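## Task

Put the cartridge marked with the broad green band into the sealant gun so that its front end sits almost fully seated in the cup of the front ring and its nozzle sticks out through that ring. In this scene the plunger rod will only slide backward while the little thumb plate behind the handle is held pushed toward the front of the gun. The rod may stay pulled back after loading. The loaded gun must end up resting on the table itself, not leaning on any other object. Then declare the job finished.

## Robot and tools

ROBOT. Two seven-joint Franka FR3 arms, left_arm and right_arm, each carrying a Robotiq 140 mm parallel gripper with a wrist camera. The fingers can fold at a hinge: a part gripped near the fingertip quarter of the pads is squeezed as commanded, while one held nearer the palm may be pulled in, gripped loosely or squeezed harder. A fingertip driven into a surface folds easily, so a move may continue past a surface with little sign of contact.

FRAMES. Scene frame: origin on the table top, midway between the arms' nominal bases; +z up, +x out over the table, +y toward left_arm. Actual bases: left_arm at (-0.038, +0.437, +0.013) m, right_arm at (+0.030, -0.424, +0.013) m. Printed hand positions, velocities and targets are in the scene frame. Motion offsets are along each arm's own Hand target axes. Gripper axes: +z points along the fingers, y is the closing direction. end_effector_position is the centre of the closed pads (pads 66 mm long); fingertips extend roughly 33 mm past it at small gaps, about 9 mm when wide open.

EXECUTE_ACTIONS. Argument actions: a list of actions; each action is a list of up to 15 rows, one row per 1/30 s step; a short action repeats its final row until step 15. Each row is one list of 20 numbers in [-1, 1] covering both arms: left dx, dy, dz, rx, ry, rz, gripper position, force_limit, speed, activate, then the same ten for the right arm. The six pose numbers are an offset, not a pose, measured from that arm's Hand target at the start of the action (every row counts from that same start, not the previous row). Scale: 1.0 = 0.6 m or 180 degrees; rx, ry, rz form a single rotation vector. Repeating an offset in a later action moves the arm again. Send six zeros for an arm that should not move, and always resend its gripper values. Gripper position: +1 fully open (140 mm), about -0.8 pads touch, -1 closes until blocked. force_limit (-1 about 14 N to +1 about 58 N on small parts) and speed (-1 about 30 mm/s to +1 about 250 mm/s) both start at +1; faster closing grips harder. activate stays 0; send 1 once only if fault reads 7 or 13 or a result requests it (the fingers then cycle and release anything held). Optional cameras: list of names, ["all"], or [].

MOVE. target: one 20-number row or up to 15 rows, same layout and scale as above; every row is an offset from the arms' Hand targets at the start of the move, not from the previous row. speed: m/s, 0.002 to 2, default 0.25 (one value or one per target). blend: corner rounding in m, default 0 (stop at each target). stop_force: 20 to 40 N, one value for both arms; an arm's path ends when it feels that much push along its travel; aim a few centimetres past the contact and go slowly; unreliable if the gripper also turns; omit it when backing off something. zero (only with stop_force, default true) re-zeros the force reading. blocking=false returns after about 0.5 s while the move continues (not allowed with stop_force). With stop_force, all targets in a list need identical finger numbers.

OTHER TOOLS. wait(seconds 0 to 3600) lets time pass without new commands. stop() brakes a running move. zoom_image(camera, region=[x0, y0, x1, y1] in pixels, at most 504 by 504) enlarges part of the latest image of cam_head_left, cam_head_right, cam_high, cam_low, cam_left_wrist or cam_right_wrist (each 896x504). clear_fault(arm) releases an arm stopped by a torque or force fault. read_manual gives licence texts only. finished_scene(scene=1 or 2) ends the current scene and is how you say you are done; it cannot be undone.

RESULTS. Each arm shows end_effector_position (m) and end_effector_quat_wxyz, and Hand target, the last commanded pose after clipping, from which the next offsets count. The controller clips each step to within 70 mm and 16 degrees of the measured pose, so the gripper can settle short; send the remainder as a new offset. Gripper lines: object_status 0 moving, 1 blocked while opening, 2 blocked while closing (a grip), 3 at the requested position or pads met; position_measured in counts (3 open, about 75 = 100 mm, 139 = 60 mm, 200 = 20 mm, 230 pads met); fault 0 normal, 7 or 13 needs activate. To grip harder while status is 2, raise force_limit and change position slightly (for example -1 to -0.98). Also reported: joint torques, external joint torques, flange force along gripper axes (all noisy), Tool commands, and MOTOR HOT or FAULT lines. A move adds a move: line: done, off_target, moving, held or fault, plus limits such as paced or held.

AVOID. Contact force on an arm reaching 85 N, or joint torque limits (85 N m main joints, 11 N m wrist), causes a fault stop. Collisions between the two arms or grippers can fail the scene. Do not hit fixed or heavy things, slam, drop parts, let go of moving parts, or push anything off the table. Do not squeeze hard on a part still resting on something, or swing loads quickly. Holding loads or stretching an arm out heats motors and can trigger a 30 to 60 s brake. Large wrist turns can swing the elbow. A loose object may occasionally be nudged by outside pushes.

Each tool is called as a command line: name --argument value for each argument, lists and objects as JSON in quotes; but a table of rows of numbers goes row by row, as --pt "numbers of a row", without its own name.

## Session

execute_actions --actions '[]'

Scene clock: 0.00 s.
left_arm: end_effector_position=(+0.2833, +0.1909, +0.2351) position_measured=3 object_status=3 fault=0 end_effector_quat_wxyz=(+0.021, +0.395, +0.912, +0.106) | right_arm: end_effector_position=(+0.4937, -0.3865, +0.1455) position_measured=3 object_status=3 fault=0 end_effector_quat_wxyz=(+0.013, +0.781, -0.592, +0.197)
Joint positions: left_arm=[-0.938 -0.407 0.121 -2.486 0.287 2.018 1.439] | right_arm=[-0.026 -0.271 0.218 -2.705 -0.536 2.627 0.375]
Joint velocities: within noise
Joint torques (N m): no reading
External joint torques (N m): no reading
Flange force (N): no reading
Hand target: left_arm +0.2833, +0.1909, +0.2351; +0.021, +0.395, +0.912, +0.106 | right_arm +0.4937, -0.3865, +0.1455; +0.013, +0.781, -0.592, +0.197
Tool commands: left_gripper/position=+1.0 left_gripper/force_limit=+1.0 left_gripper/speed=+1.0 left_gripper/activate=+0.0 right_gripper/position=+1.0 right_gripper/force_limit=+1.0 right_gripper/speed=+1.0 right_gripper/activate=+0.0

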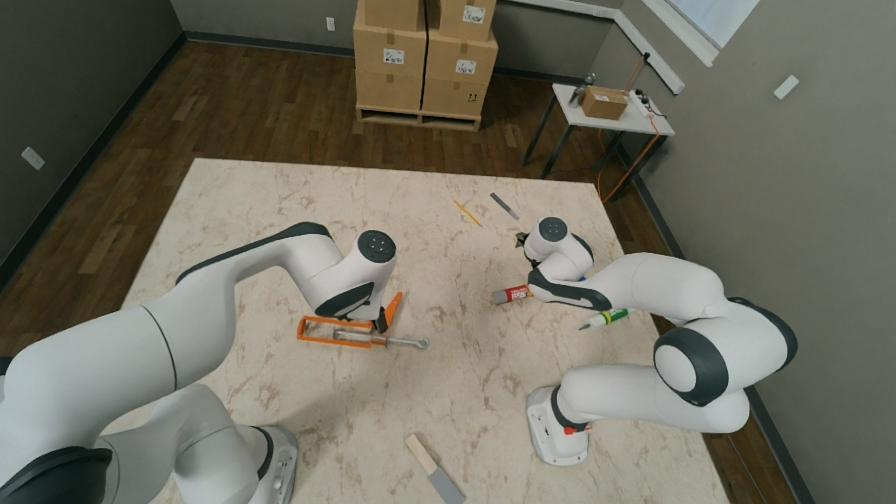

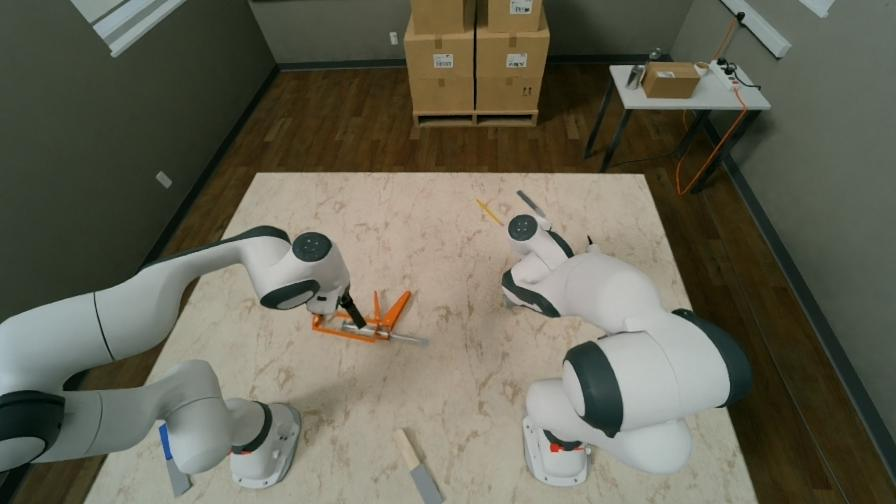

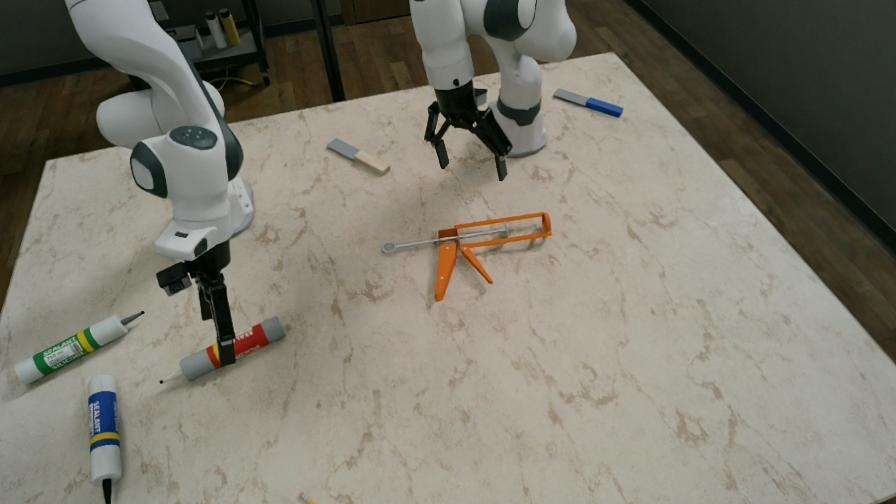

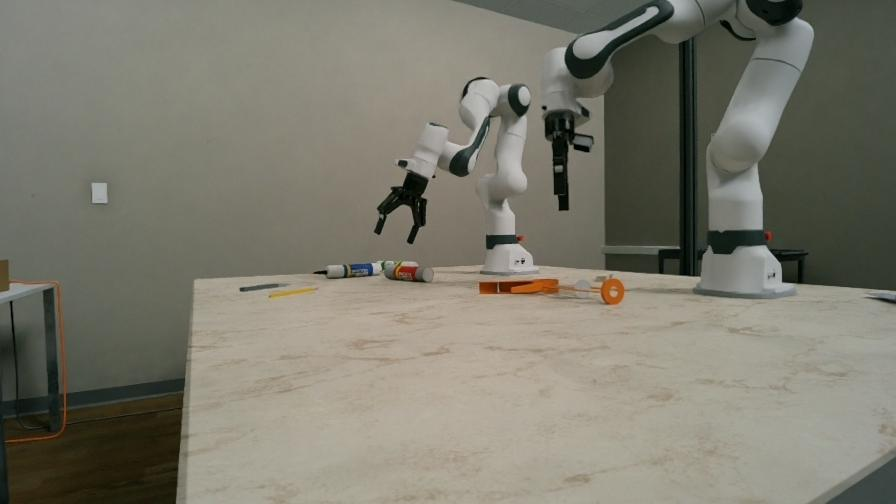

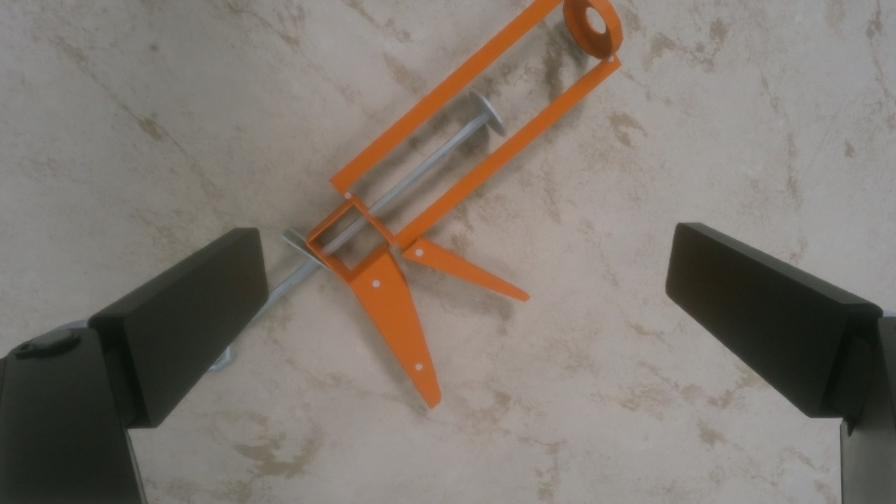

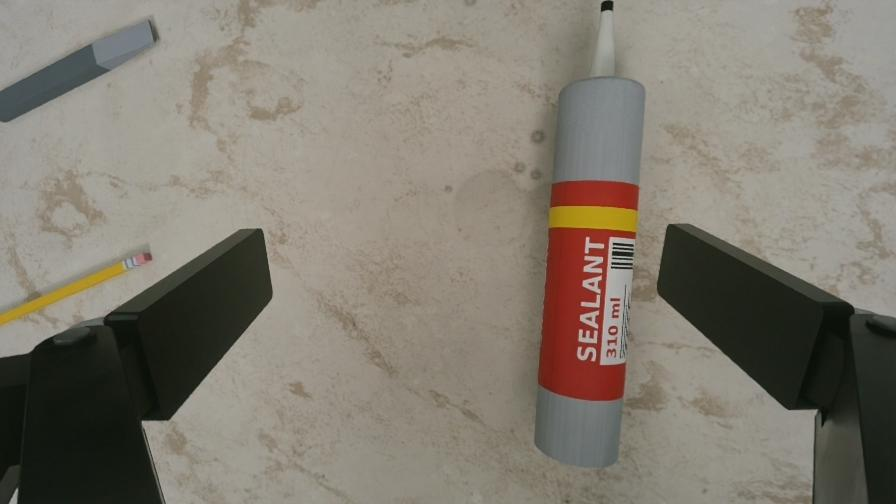

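zoom_image --camera "cam_left_wrist" --region '[180, 0, 640, 420]'

zoom_image --camera "cam_high" --region '[360, 180, 580, 320]'

zoom_image --camera "cam_low" --region '[440, 230, 680, 330]'

zoom_image --camera "cam_high" --region '[0, 280, 320, 504]'

Scaled by 1.096 from the camera's image (finer frame: 1280x720).

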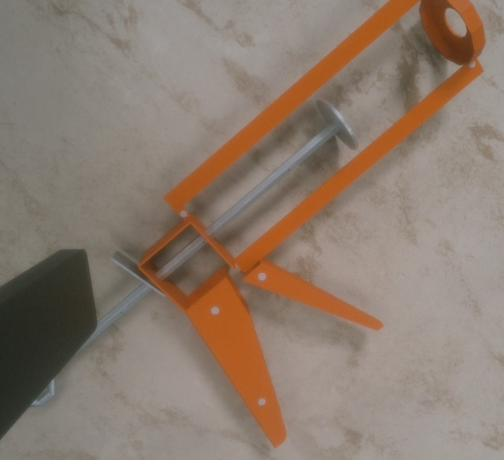

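Scaled by 2.291 from the camera's image (finer frame: 1280x720).

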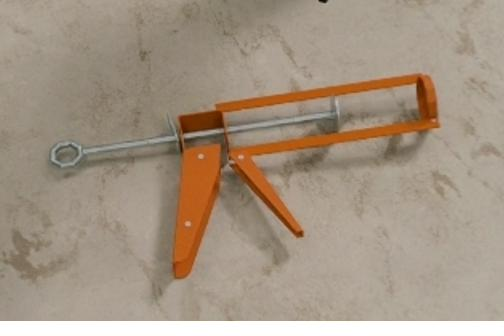

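Scaled by 2.100 from the camera's image (finer frame: 1280x720).

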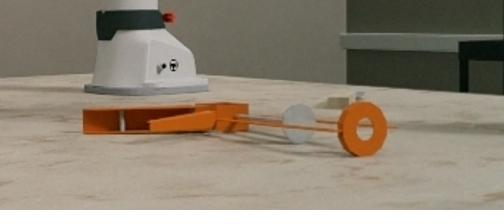

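Scaled by 1.575 from the camera's image (finer frame: 1280x720).

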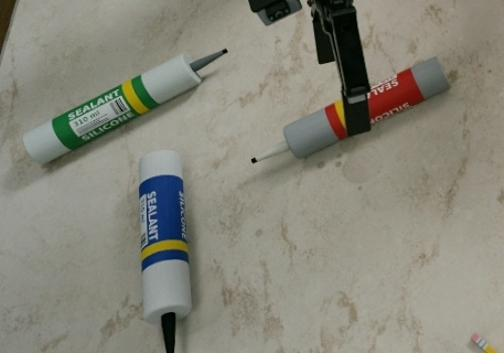

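move --target '[-0.0575,-0.1295,0.1485,0.0698,0.0063,-0.1915,1,-1,-1,0, 0,0,0,0,0,0,1,-1,-1,0]' --cameras '["cam_left_wrist","cam_high"]'

Scene clock: 28.57 s.
left_arm: end_effector_position=(+0.2623, +0.1301, +0.1307) position_measured=3 object_status=3 fault=0 end_effector_quat_wxyz=(-0.001, +0.110, +0.994, +0.000) | right_arm: end_effector_position=(+0.4937, -0.3865, +0.1455) position_measured=3 object_status=3 fault=0 end_effector_quat_wxyz=(+0.013, +0.781, -0.592, +0.197)
Joint positions: left_arm=[-0.889 -0.2 0.084 -2.584 0.023 2.383 0.978] | right_arm=[-0.026 -0.271 0.218 -2.705 -0.536 2.627 0.375]
Joint velocities: left_arm=[0 0 0 0.001 0.001 0 -0.004] | right_arm=[within noise]
Joint torques (N m): left_arm=[0.84 -21.58 -0.26 21.47 0.49 2.79 -0.27] | right_arm=[-1.02 -19.16 -1.95 21.88 0.84 2.56 0.18]
External joint torques (N m): left_arm=[0.8 0.48 0.31 -0.01 -0.03 0.32 -0.27] | right_arm=[-1.05 -0.49 -0.24 0.79 0.07 -0.01 0.2]
Flange force (N): left_arm=[-1.4 -0.1 1.9] | right_arm=[0.8 -1.4 0.7]
Hand target: left_arm +0.2621, +0.1299, +0.1303; -0.001, +0.107, +0.994, +0.000 | right_arm +0.4937, -0.3865, +0.1455; +0.013, +0.781, -0.592, +0.197
Off the commanded pose: left_arm 0.001 m, 0 deg | right_arm 0.000 m, 0 deg.
move: done
cam_left_wrist: T_world_to_cam=[[0.2338, 0.97228, 0.00353, -0.17769], [0.92135, -0.22271, 0.31861, -0.24932], [0.31057, -0.07124, -0.94788, 0.19139]] pos_world=[0.21182, 0.13087, 0.26148]
Images, in order (width x height): cam_high 896x504, cam_left_wrist 896x504.

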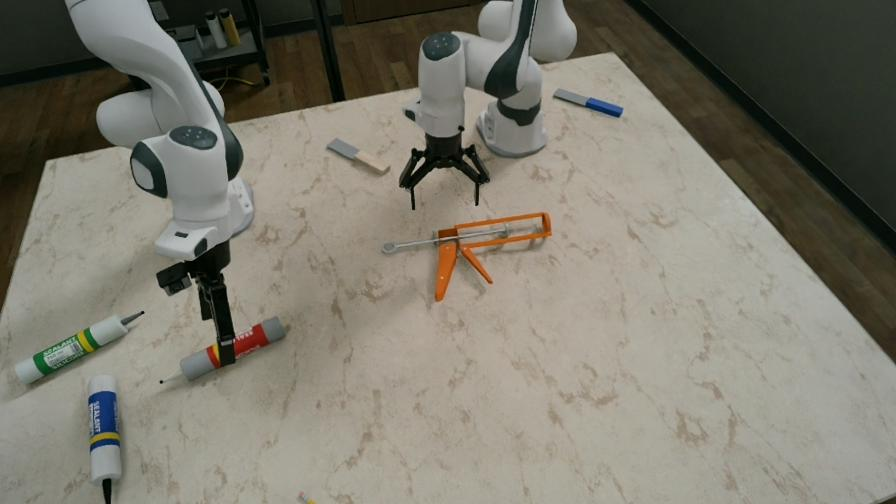

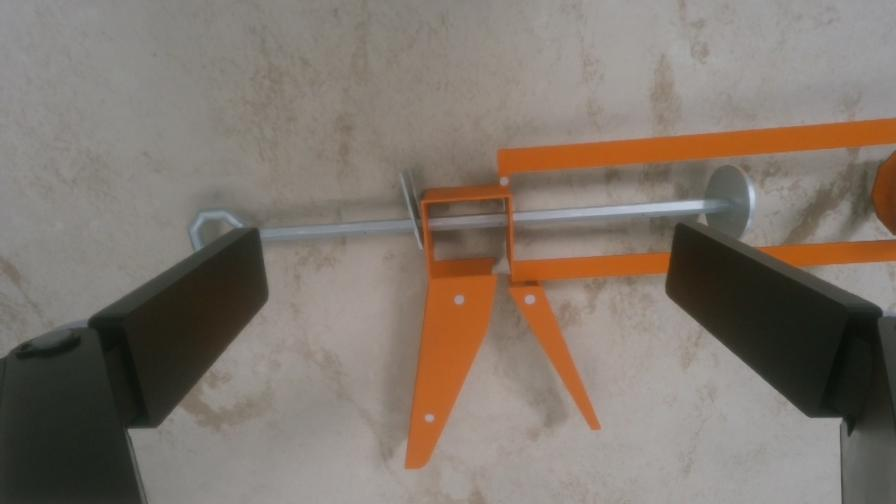

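zoom_image --camera "cam_left_wrist" --region '[370, 130, 630, 330]'

zoom_image --camera "cam_left_wrist" --region '[640, 90, 896, 310]'

Scaled by 1.938 from the camera's image (finer frame: 1280x720).

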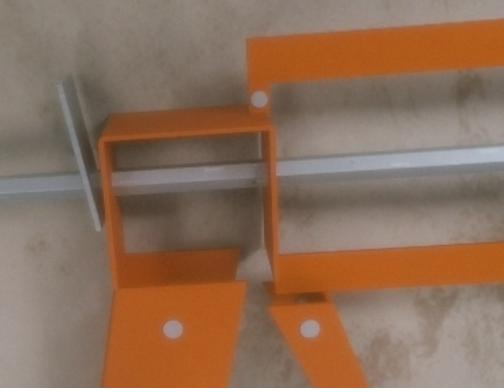

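Scaled by 1.969 from the camera's image (finer frame: 1280x720).

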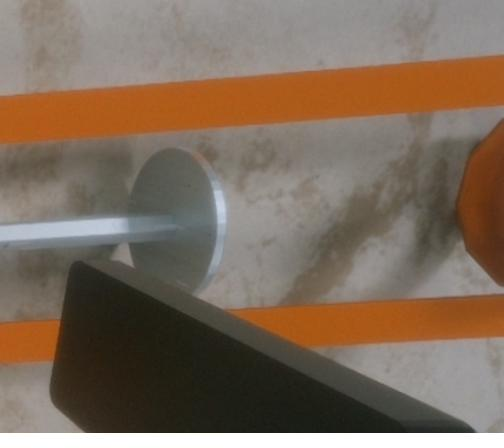

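execute_actions --actions '[]' --cameras '["cam_low","cam_head_left"]'

zoom_image --camera "cam_low" --region '[475, 260, 635, 315]'

Scene clock: 56.03 s.
left_arm: end_effector_position=(+0.2623, +0.1301, +0.1307) position_measured=3 object_status=3 fault=0 end_effector_quat_wxyz=(-0.001, +0.109, +0.994, +0.000) | right_arm: end_effector_position=(+0.4937, -0.3865, +0.1455) position_measured=3 object_status=3 fault=0 end_effector_quat_wxyz=(+0.013, +0.781, -0.592, +0.197)
Joint positions: left_arm=[-0.889 -0.2 0.084 -2.584 0.023 2.383 0.977] | right_arm=[-0.026 -0.271 0.218 -2.705 -0.536 2.627 0.375]
Joint velocities: within noise
Joint torques (N m): left_arm=[0.82 -21.57 -0.25 21.44 0.5 2.79 -0.28] | right_arm=[-1.01 -19.21 -1.9 21.85 0.83 2.55 0.13]
External joint torques (N m): left_arm=[0.72 0.4 0.26 0.09 -0.02 0.34 -0.28] | right_arm=[-1.08 -0.56 -0.22 0.78 0.06 -0.02 0.14]
Flange force (N): left_arm=[-1.4 -0.3 1.7] | right_arm=[1.0 -1.2 0.4]
Hand target: left_arm +0.2621, +0.1299, +0.1303; -0.001, +0.107, +0.994, +0.000 | right_arm +0.4937, -0.3865, +0.1455; +0.013, +0.781, -0.592, +0.197
Tool commands: left_gripper/position=+1.0 left_gripper/force_limit=-1.0 left_gripper/speed=-1.0 left_gripper/activate=+0.0 right_gripper/position=+1.0 right_gripper/force_limit=-1.0 right_gripper/speed=-1.0 right_gripper/activate=+0.0
Off the commanded pose: left_arm 0.001 m, 0 deg | right_arm 0.000 m, 0 deg.
Images, in order (width x height): cam_head_left 896x504, cam_low 896x504.

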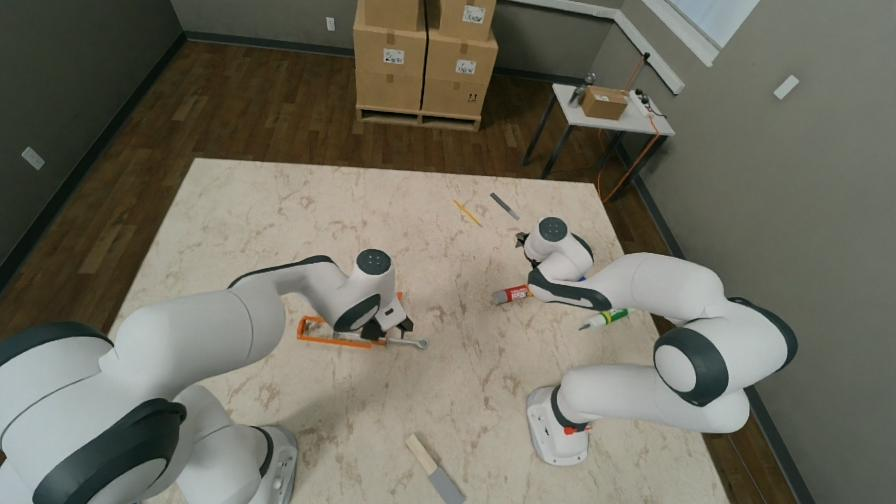

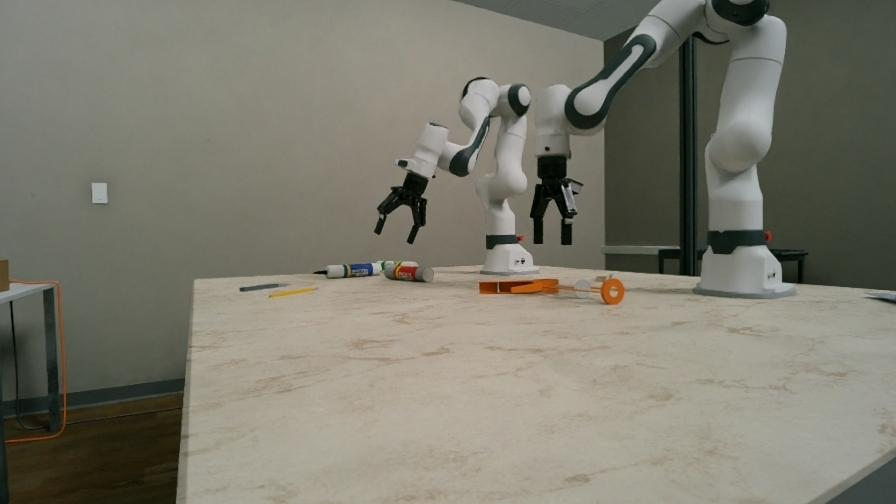

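Scaled by 3.150 from the camera's image (finer frame: 1280x720).

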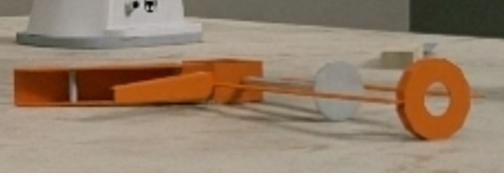

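move --target '[-0.0056,-0.0028,0.0505,0,0,-0.0167,0.35,-1,-1,0, -0.590,0.2218,-0.2658,-0.092,-0.0884,0.1395,0.35,-1,-1,0]' --cameras '["cam_left_wrist","cam_right_wrist","cam_high","cam_head_left"]'

Scene clock: 86.83 s.
left_arm: end_effector_position=(+0.2651, +0.1274, +0.1006) position_measured=85 object_status=3 fault=0 end_effector_quat_wxyz=(+0.000, +0.084, +0.996, +0.000) | right_arm: end_effector_position=(+0.2461, -0.0597, +0.1498) position_measured=85 object_status=3 fault=0 end_effector_quat_wxyz=(+0.002, -0.648, +0.762, -0.001)
Joint positions: left_arm=[-0.889 -0.124 0.084 -2.597 0.017 2.472 0.931] | right_arm=[0.351 -0.328 0.682 -2.58 0.274 2.306 0.994]
Joint velocities: left_arm=[within noise] | right_arm=[0 0 0 0.001 0.001 0.001 0.006]
Joint torques (N m): left_arm=[0.44 -22.78 0.25 20.48 0.12 2.78 -0.26] | right_arm=[-1.43 -13.97 -5.48 23.16 0.93 2.22 0.38]
External joint torques (N m): left_arm=[0.38 0.87 0.57 0.1 -0.35 0.31 -0.26] | right_arm=[-1.45 -0.58 0.06 1.16 0.36 -0.29 0.38]
Flange force (N): left_arm=[-2.5 -1.2 2.9] | right_arm=[-3.1 -1.5 -2.7]
Hand target: left_arm +0.2650, +0.1275, +0.1000; -0.001, +0.080, +0.997, +0.000 | right_arm +0.2452, -0.0599, +0.1496; +0.000, -0.644, +0.765, +0.000
Off the commanded pose: left_arm 0.001 m, 0 deg | right_arm 0.001 m, 1 deg.
move: done
cam_left_wrist: T_world_to_cam=[[0.18279, 0.98314, 0.00405, -0.16354], [0.93133, -0.17447, 0.31967, -0.25175], [0.31499, -0.05466, -0.94752, 0.15846]] pos_world=[0.21444, 0.12551, 0.23128]
cam_right_wrist: T_world_to_cam=[[-0.9869, 0.16129, 0.00278, 0.26294], [0.15287, 0.92959, 0.33539, -0.02893], [0.05151, 0.33142, -0.94208, 0.29164]] pos_world=[0.24889, -0.11217, 0.28372]
Images, in order (width x height): cam_head_left 896x504, cam_high 896x504, cam_left_wrist 896x504, cam_right_wrist 896x504.

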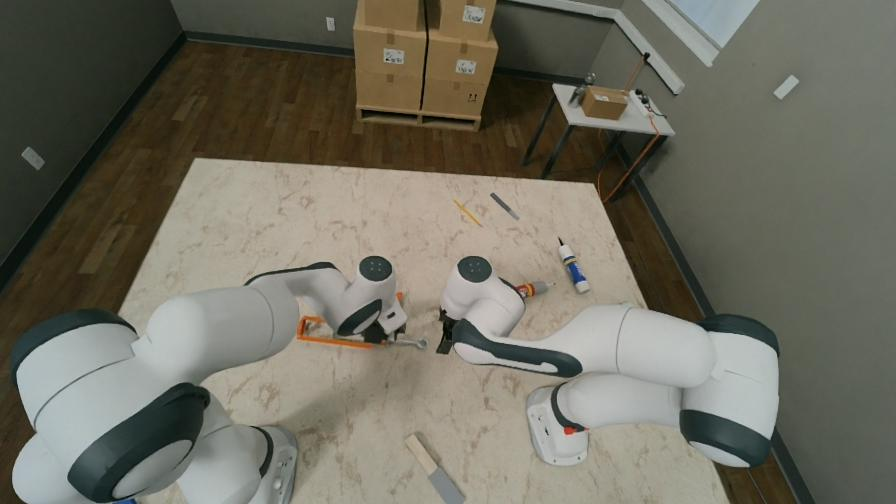

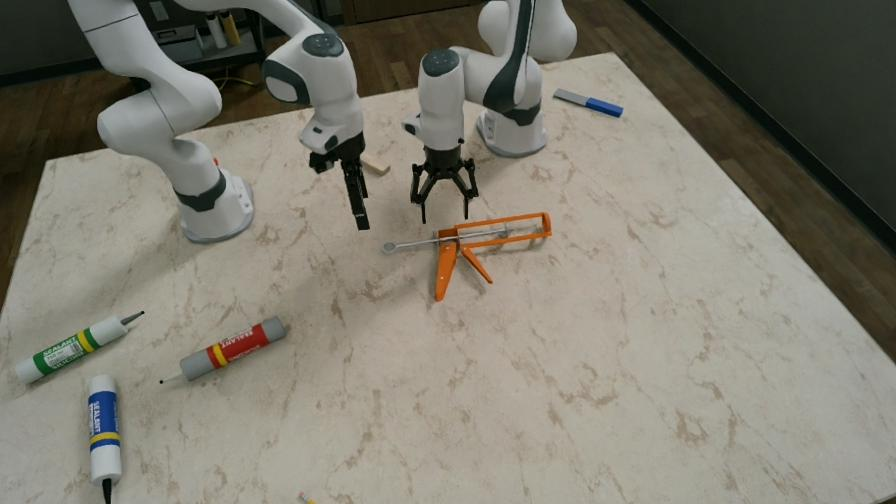

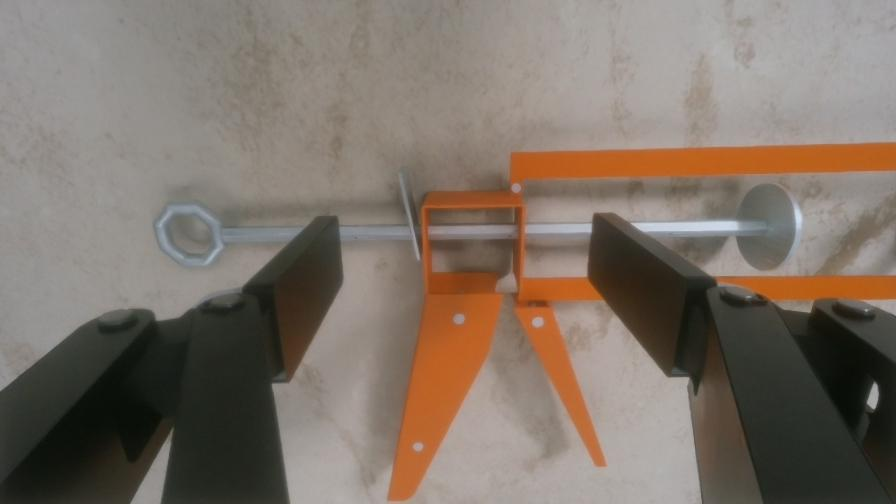

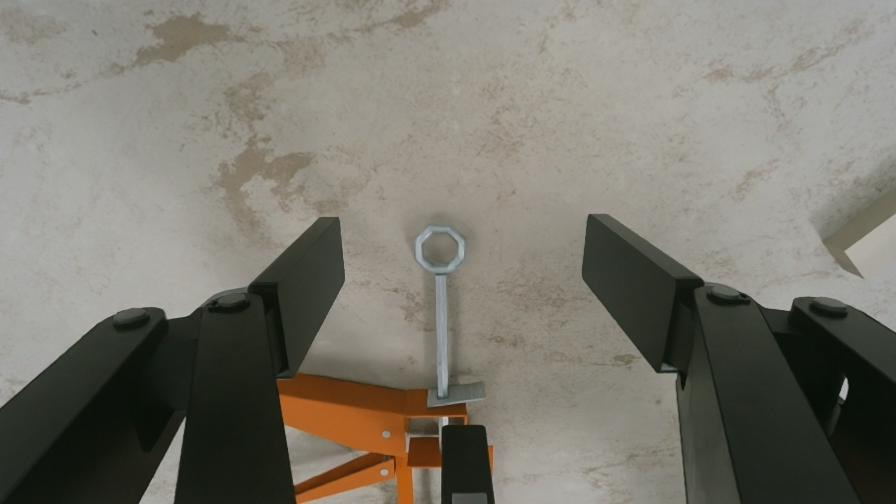

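move --target '[0.0067,0,0.042,0,0,0,0.35,-1,-1,0, 0,0,0,0,0,0,0.35,-1,-1,0]' --cameras '["cam_left_wrist","cam_high","cam_head_left","cam_low"]' --speed 0.1

zoom_image --camera "cam_low" --region '[475, 240, 635, 315]'

zoom_image --camera "cam_high" --region '[360, 140, 580, 320]'

Scene clock: 101.70 s.
left_arm: end_effector_position=(+0.2617, +0.1295, +0.0751) position_measured=85 object_status=3 fault=0 end_effector_quat_wxyz=(-0.001, +0.082, +0.997, +0.001) | right_arm: end_effector_position=(+0.2461, -0.0596, +0.1498) position_measured=85 object_status=3 fault=0 end_effector_quat_wxyz=(+0.002, -0.647, +0.763, -0.001)
Joint positions: left_arm=[-0.891 -0.072 0.084 -2.622 0.011 2.549 0.93] | right_arm=[0.351 -0.328 0.682 -2.58 0.274 2.306 0.996]
Joint velocities: left_arm=[-0.001 0.001 0.001 0.001 0.002 0.004 0] | right_arm=[within noise]
Joint torques (N m): left_arm=[-0.01 -23.46 0.13 19.66 0.05 2.78 -0.31] | right_arm=[-0.99 -13.98 -5.95 23.14 0.72 2.22 0.43]
External joint torques (N m): left_arm=[0.06 1.01 0.41 0.36 -0.37 0.31 -0.31] | right_arm=[-0.9 -0.56 -0.3 1.19 0.14 -0.28 0.43]
Flange force (N): left_arm=[-2.9 -2.3 3.4] | right_arm=[-2.6 -1.2 -3.1]
Hand target: left_arm +0.2610, +0.1281, +0.0748; -0.001, +0.080, +0.997, +0.000 | right_arm +0.2452, -0.0599, +0.1496; +0.000, -0.644, +0.765, +0.000
Off the commanded pose: left_arm 0.002 m, 0 deg | right_arm 0.001 m, 0 deg.
move: done
cam_left_wrist: T_world_to_cam=[[0.17925, 0.98379, 0.00459, -0.16407], [0.93234, -0.17136, 0.31841, -0.24066], [0.31404, -0.0528, -0.94794, 0.13545]] pos_world=[0.21125, 0.12733, 0.20578]
Images, in order (width x height): cam_head_left 896x504, cam_high 896x504, cam_low 896x504, cam_left_wrist 896x504.

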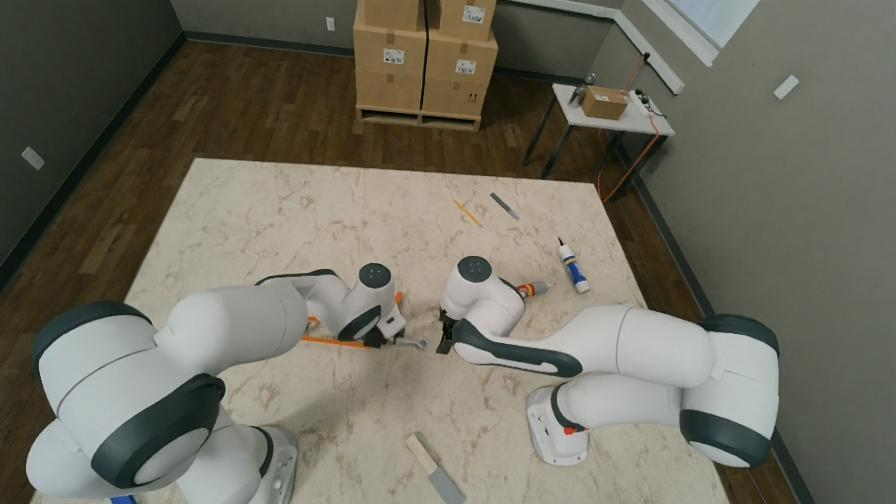

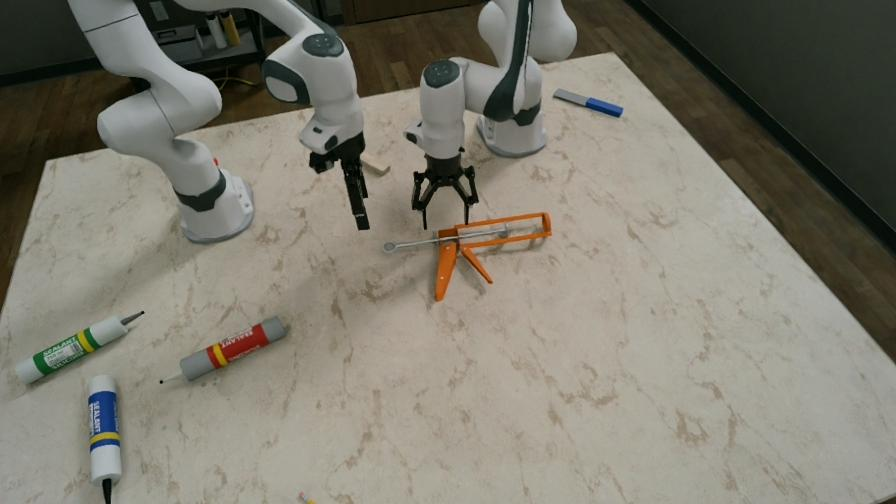

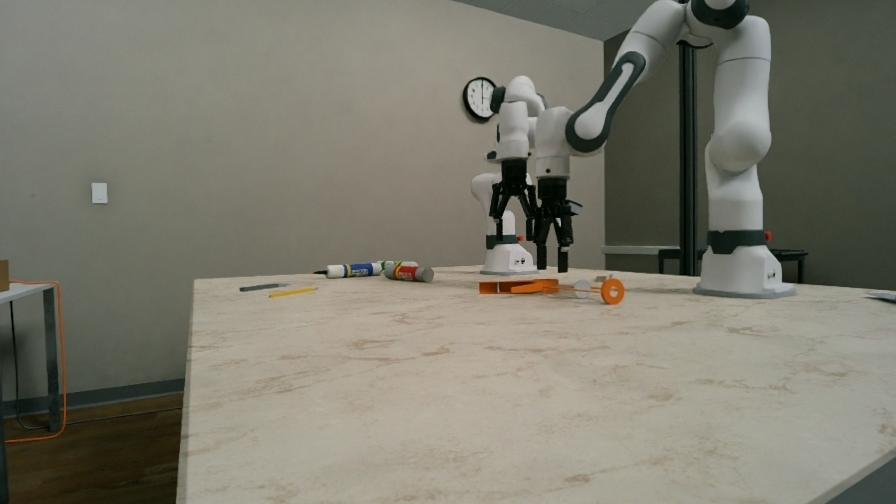

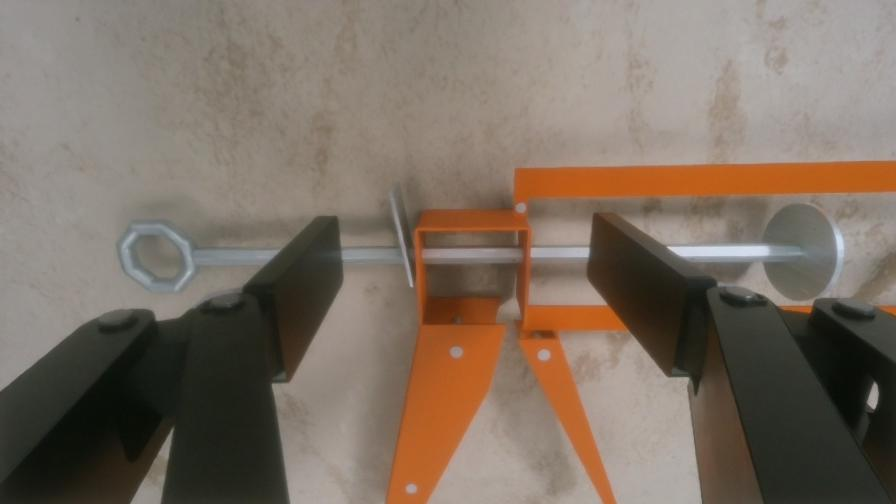

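Scaled by 3.150 from the camera's image (finer frame: 1280x720).

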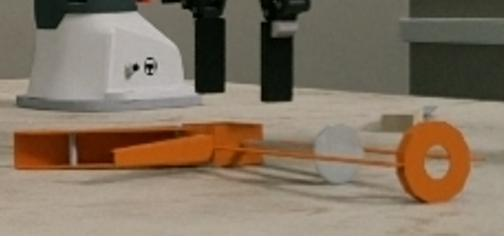

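Scaled by 2.291 from the camera's image (finer frame: 1280x720).

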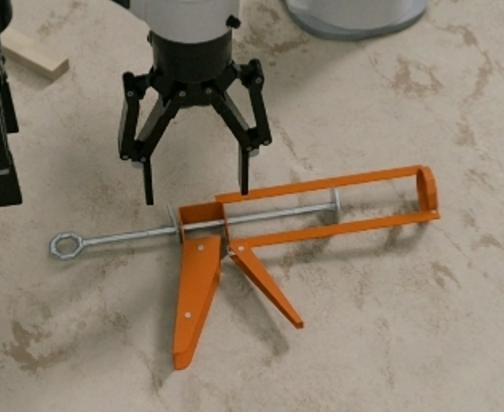

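move --target '[0,0,0.0167,0,0,0,0.05,-1,-1,0, 0,0,0,0,0,0,0.35,-1,-1,0]' --cameras '["cam_left_wrist","cam_high","cam_low"]' --speed 0.1

zoom_image --camera "cam_low" --region '[475, 240, 635, 315]'

zoom_image --camera "cam_high" --region '[400, 180, 520, 280]'

Scene clock: 112.63 s.
left_arm: end_effector_position=(+0.2618, +0.1293, +0.0651) position_measured=123 object_status=0 fault=0 end_effector_quat_wxyz=(-0.001, +0.081, +0.997, +0.001) | right_arm: end_effector_position=(+0.2461, -0.0596, +0.1498) position_measured=85 object_status=3 fault=0 end_effector_quat_wxyz=(+0.002, -0.647, +0.763, -0.001)
Joint positions: left_arm=[-0.892 -0.046 0.084 -2.626 0.007 2.579 0.93] | right_arm=[0.351 -0.328 0.682 -2.58 0.274 2.306 0.996]
Joint torques (N m): left_arm=[-0.09 -24.05 0.22 19.25 0.03 2.81 -0.14] | right_arm=[-0.99 -14.06 -5.88 23.21 0.74 2.23 0.42]
External joint torques (N m): left_arm=[-0.04 0.8 0.42 0.41 -0.38 0.35 -0.14] | right_arm=[-1.02 -0.65 -0.35 1.23 0.16 -0.27 0.42]
Flange force (N): left_arm=[-2.7 -1.9 3.1] | right_arm=[-2.4 -1.3 -3.4]
Hand target: left_arm +0.2610, +0.1281, +0.0648; -0.001, +0.080, +0.997, +0.000 | right_arm +0.2452, -0.0599, +0.1496; +0.000, -0.644, +0.765, +0.000
Off the commanded pose: left_arm 0.001 m, 0 deg | right_arm 0.001 m, 0 deg.
move: done
cam_left_wrist: T_world_to_cam=[[0.17684, 0.98423, 0.00425, -0.16322], [0.93261, -0.16895, 0.31889, -0.23799], [0.31458, -0.05243, -0.94778, 0.12576]] pos_world=[0.21125, 0.12703, 0.19578]
Images, in order (width x height): cam_high 896x504, cam_low 896x504, cam_left_wrist 896x504.

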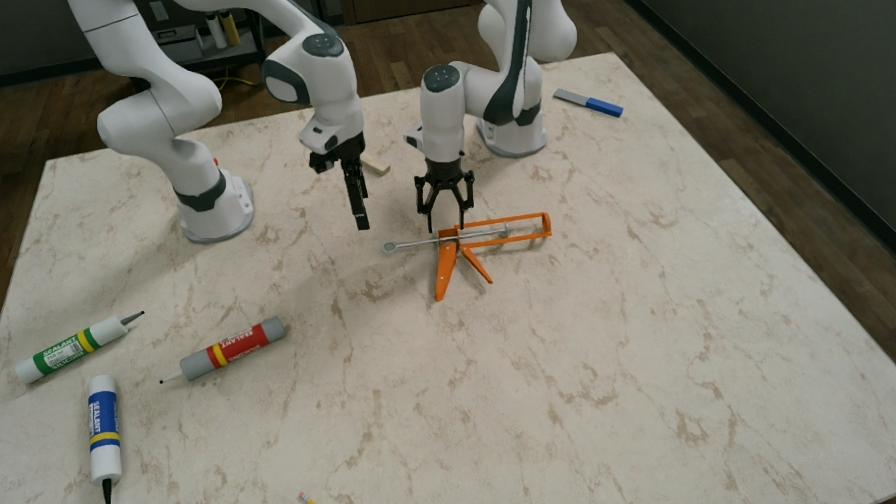

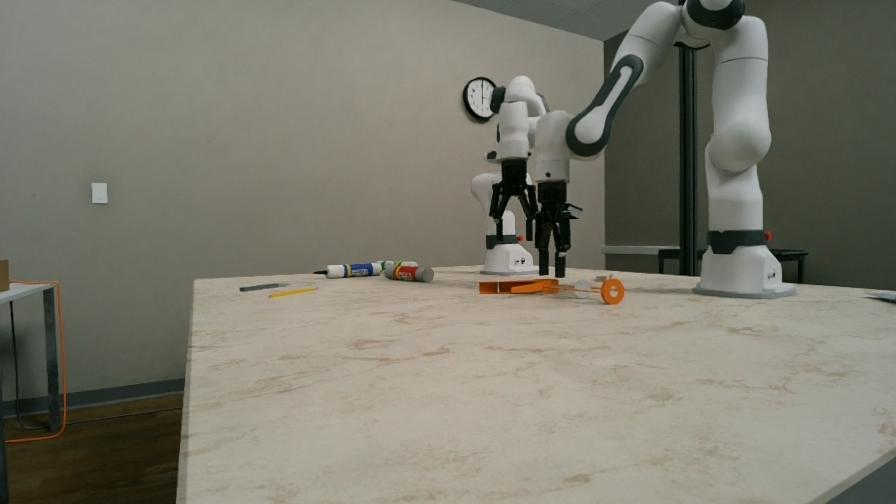

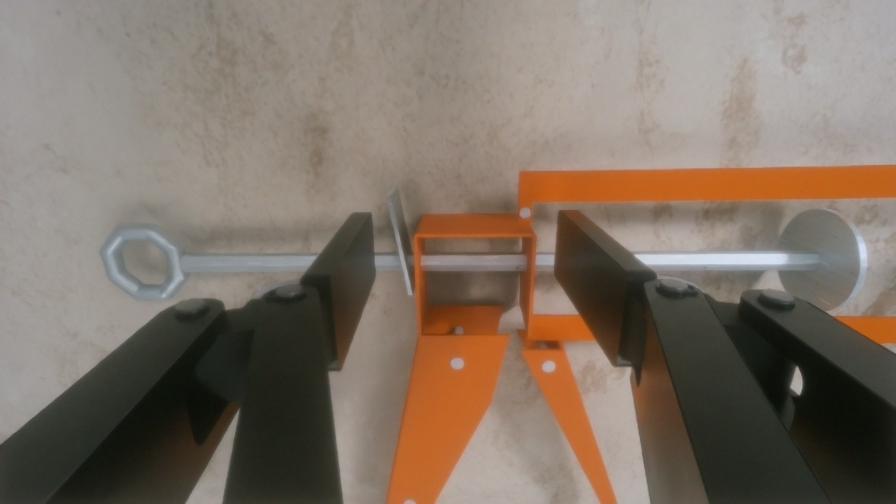

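Scaled by 3.150 from the camera's image (finer frame: 1280x720).

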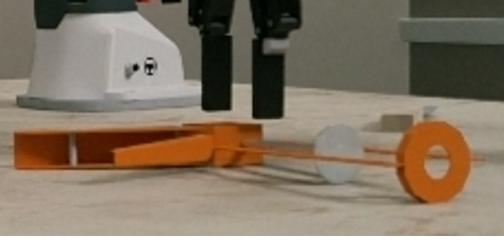

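Scaled by 4.200 from the camera's image (finer frame: 1280x720).

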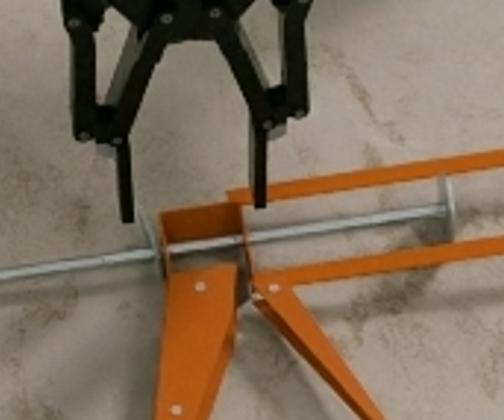

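move --target '[0,0,0.0167,0,0,0,0.05,-1,-1,0, 0,0,0,0,0,0,0.35,-1,-1,0]' --cameras '["cam_left_wrist","cam_high","cam_low"]' --speed 0.05

zoom_image --camera "cam_low" --region '[475, 240, 635, 315]'

zoom_image --camera "cam_high" --region '[400, 180, 520, 280]'

Scene clock: 118.17 s.
left_arm: end_effector_position=(+0.2617, +0.1293, +0.0551) position_measured=123 object_status=3 fault=0 end_effector_quat_wxyz=(-0.001, +0.080, +0.997, +0.001) | right_arm: end_effector_position=(+0.2461, -0.0596, +0.1498) position_measured=85 object_status=3 fault=0 end_effector_quat_wxyz=(+0.002, -0.647, +0.763, -0.001)
Joint positions: left_arm=[-0.892 -0.019 0.084 -2.629 0.003 2.609 0.93] | right_arm=[0.351 -0.328 0.682 -2.58 0.274 2.306 0.996]
Joint velocities: left_arm=[0 -0.002 0.001 -0.001 0.001 0.005 -0.001] | right_arm=[within noise]
Joint torques (N m): left_arm=[0.01 -24.54 0.3 18.79 0.03 2.78 0.07] | right_arm=[-1.02 -14.04 -5.87 23.18 0.73 2.23 0.41]
External joint torques (N m): left_arm=[0.06 0.8 0.4 0.45 -0.36 0.33 0.07] | right_arm=[-1.02 -0.62 -0.31 1.21 0.16 -0.26 0.41]
Flange force (N): left_arm=[-3.1 -1.5 3.2] | right_arm=[-2.6 -1.3 -3.2]
Hand target: left_arm +0.2609, +0.1281, +0.0547; -0.001, +0.080, +0.997, +0.000 | right_arm +0.2452, -0.0599, +0.1496; +0.000, -0.644, +0.765, +0.000
Off the commanded pose: left_arm 0.002 m, 0 deg | right_arm 0.001 m, 0 deg.
move: done
cam_left_wrist: T_world_to_cam=[[0.17396, 0.98474, 0.00455, -0.1625], [0.93322, -0.16634, 0.31849, -0.23525], [0.31439, -0.05116, -0.94791, 0.11627]] pos_world=[0.21126, 0.12684, 0.18588]
Images, in order (width x height): cam_high 896x504, cam_low 896x504, cam_left_wrist 896x504.

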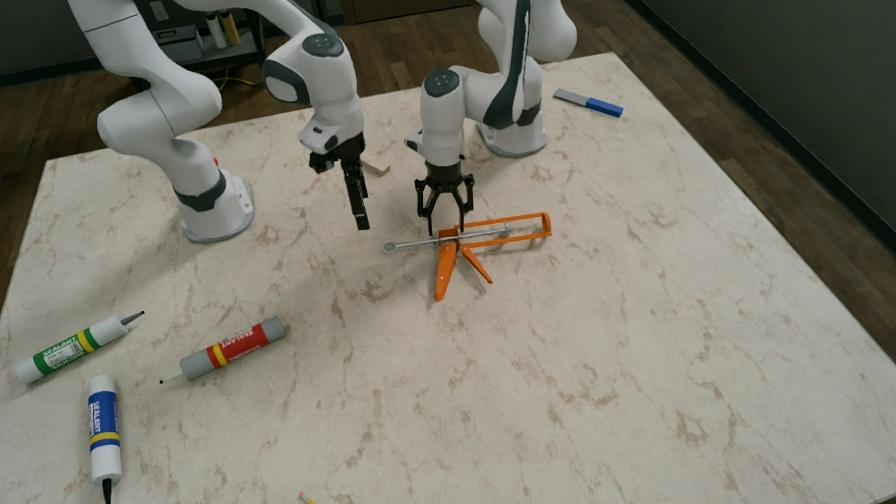

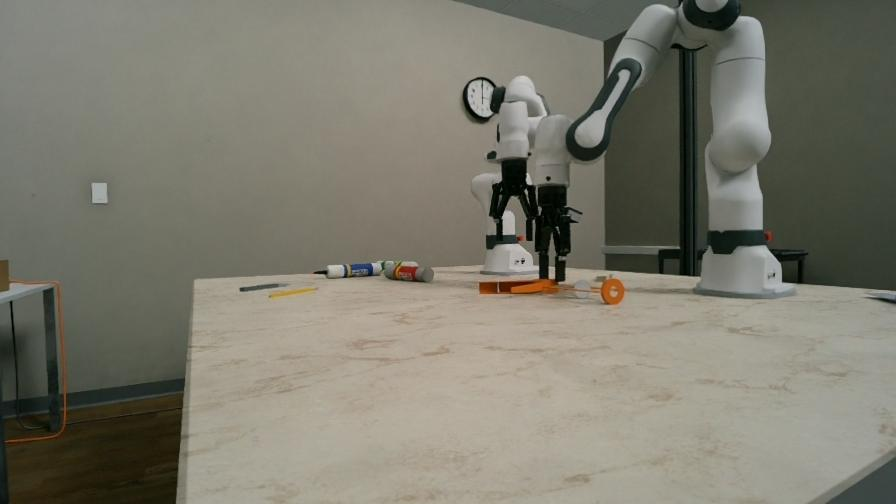

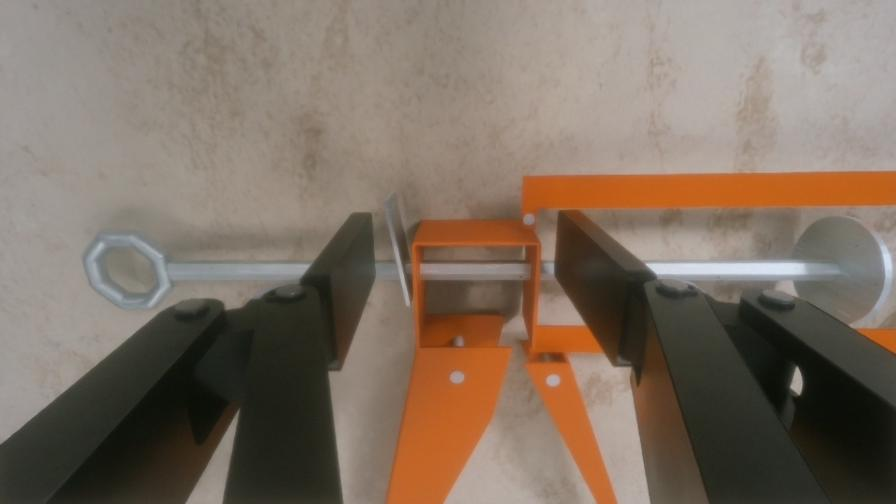

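Scaled by 3.150 from the camera's image (finer frame: 1280x720).

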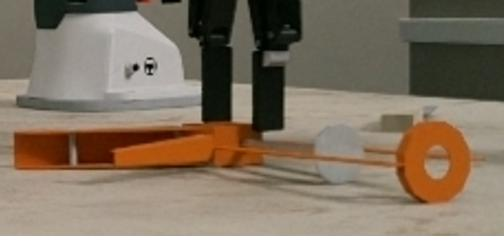

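Scaled by 4.200 from the camera's image (finer frame: 1280x720).

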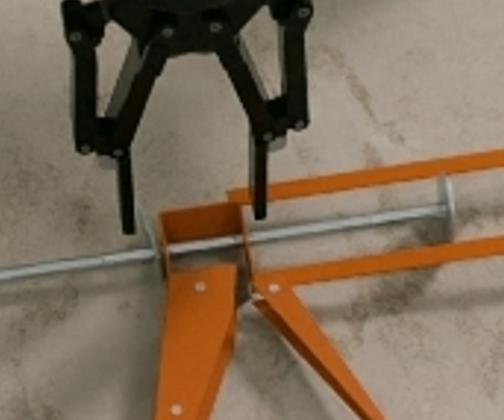

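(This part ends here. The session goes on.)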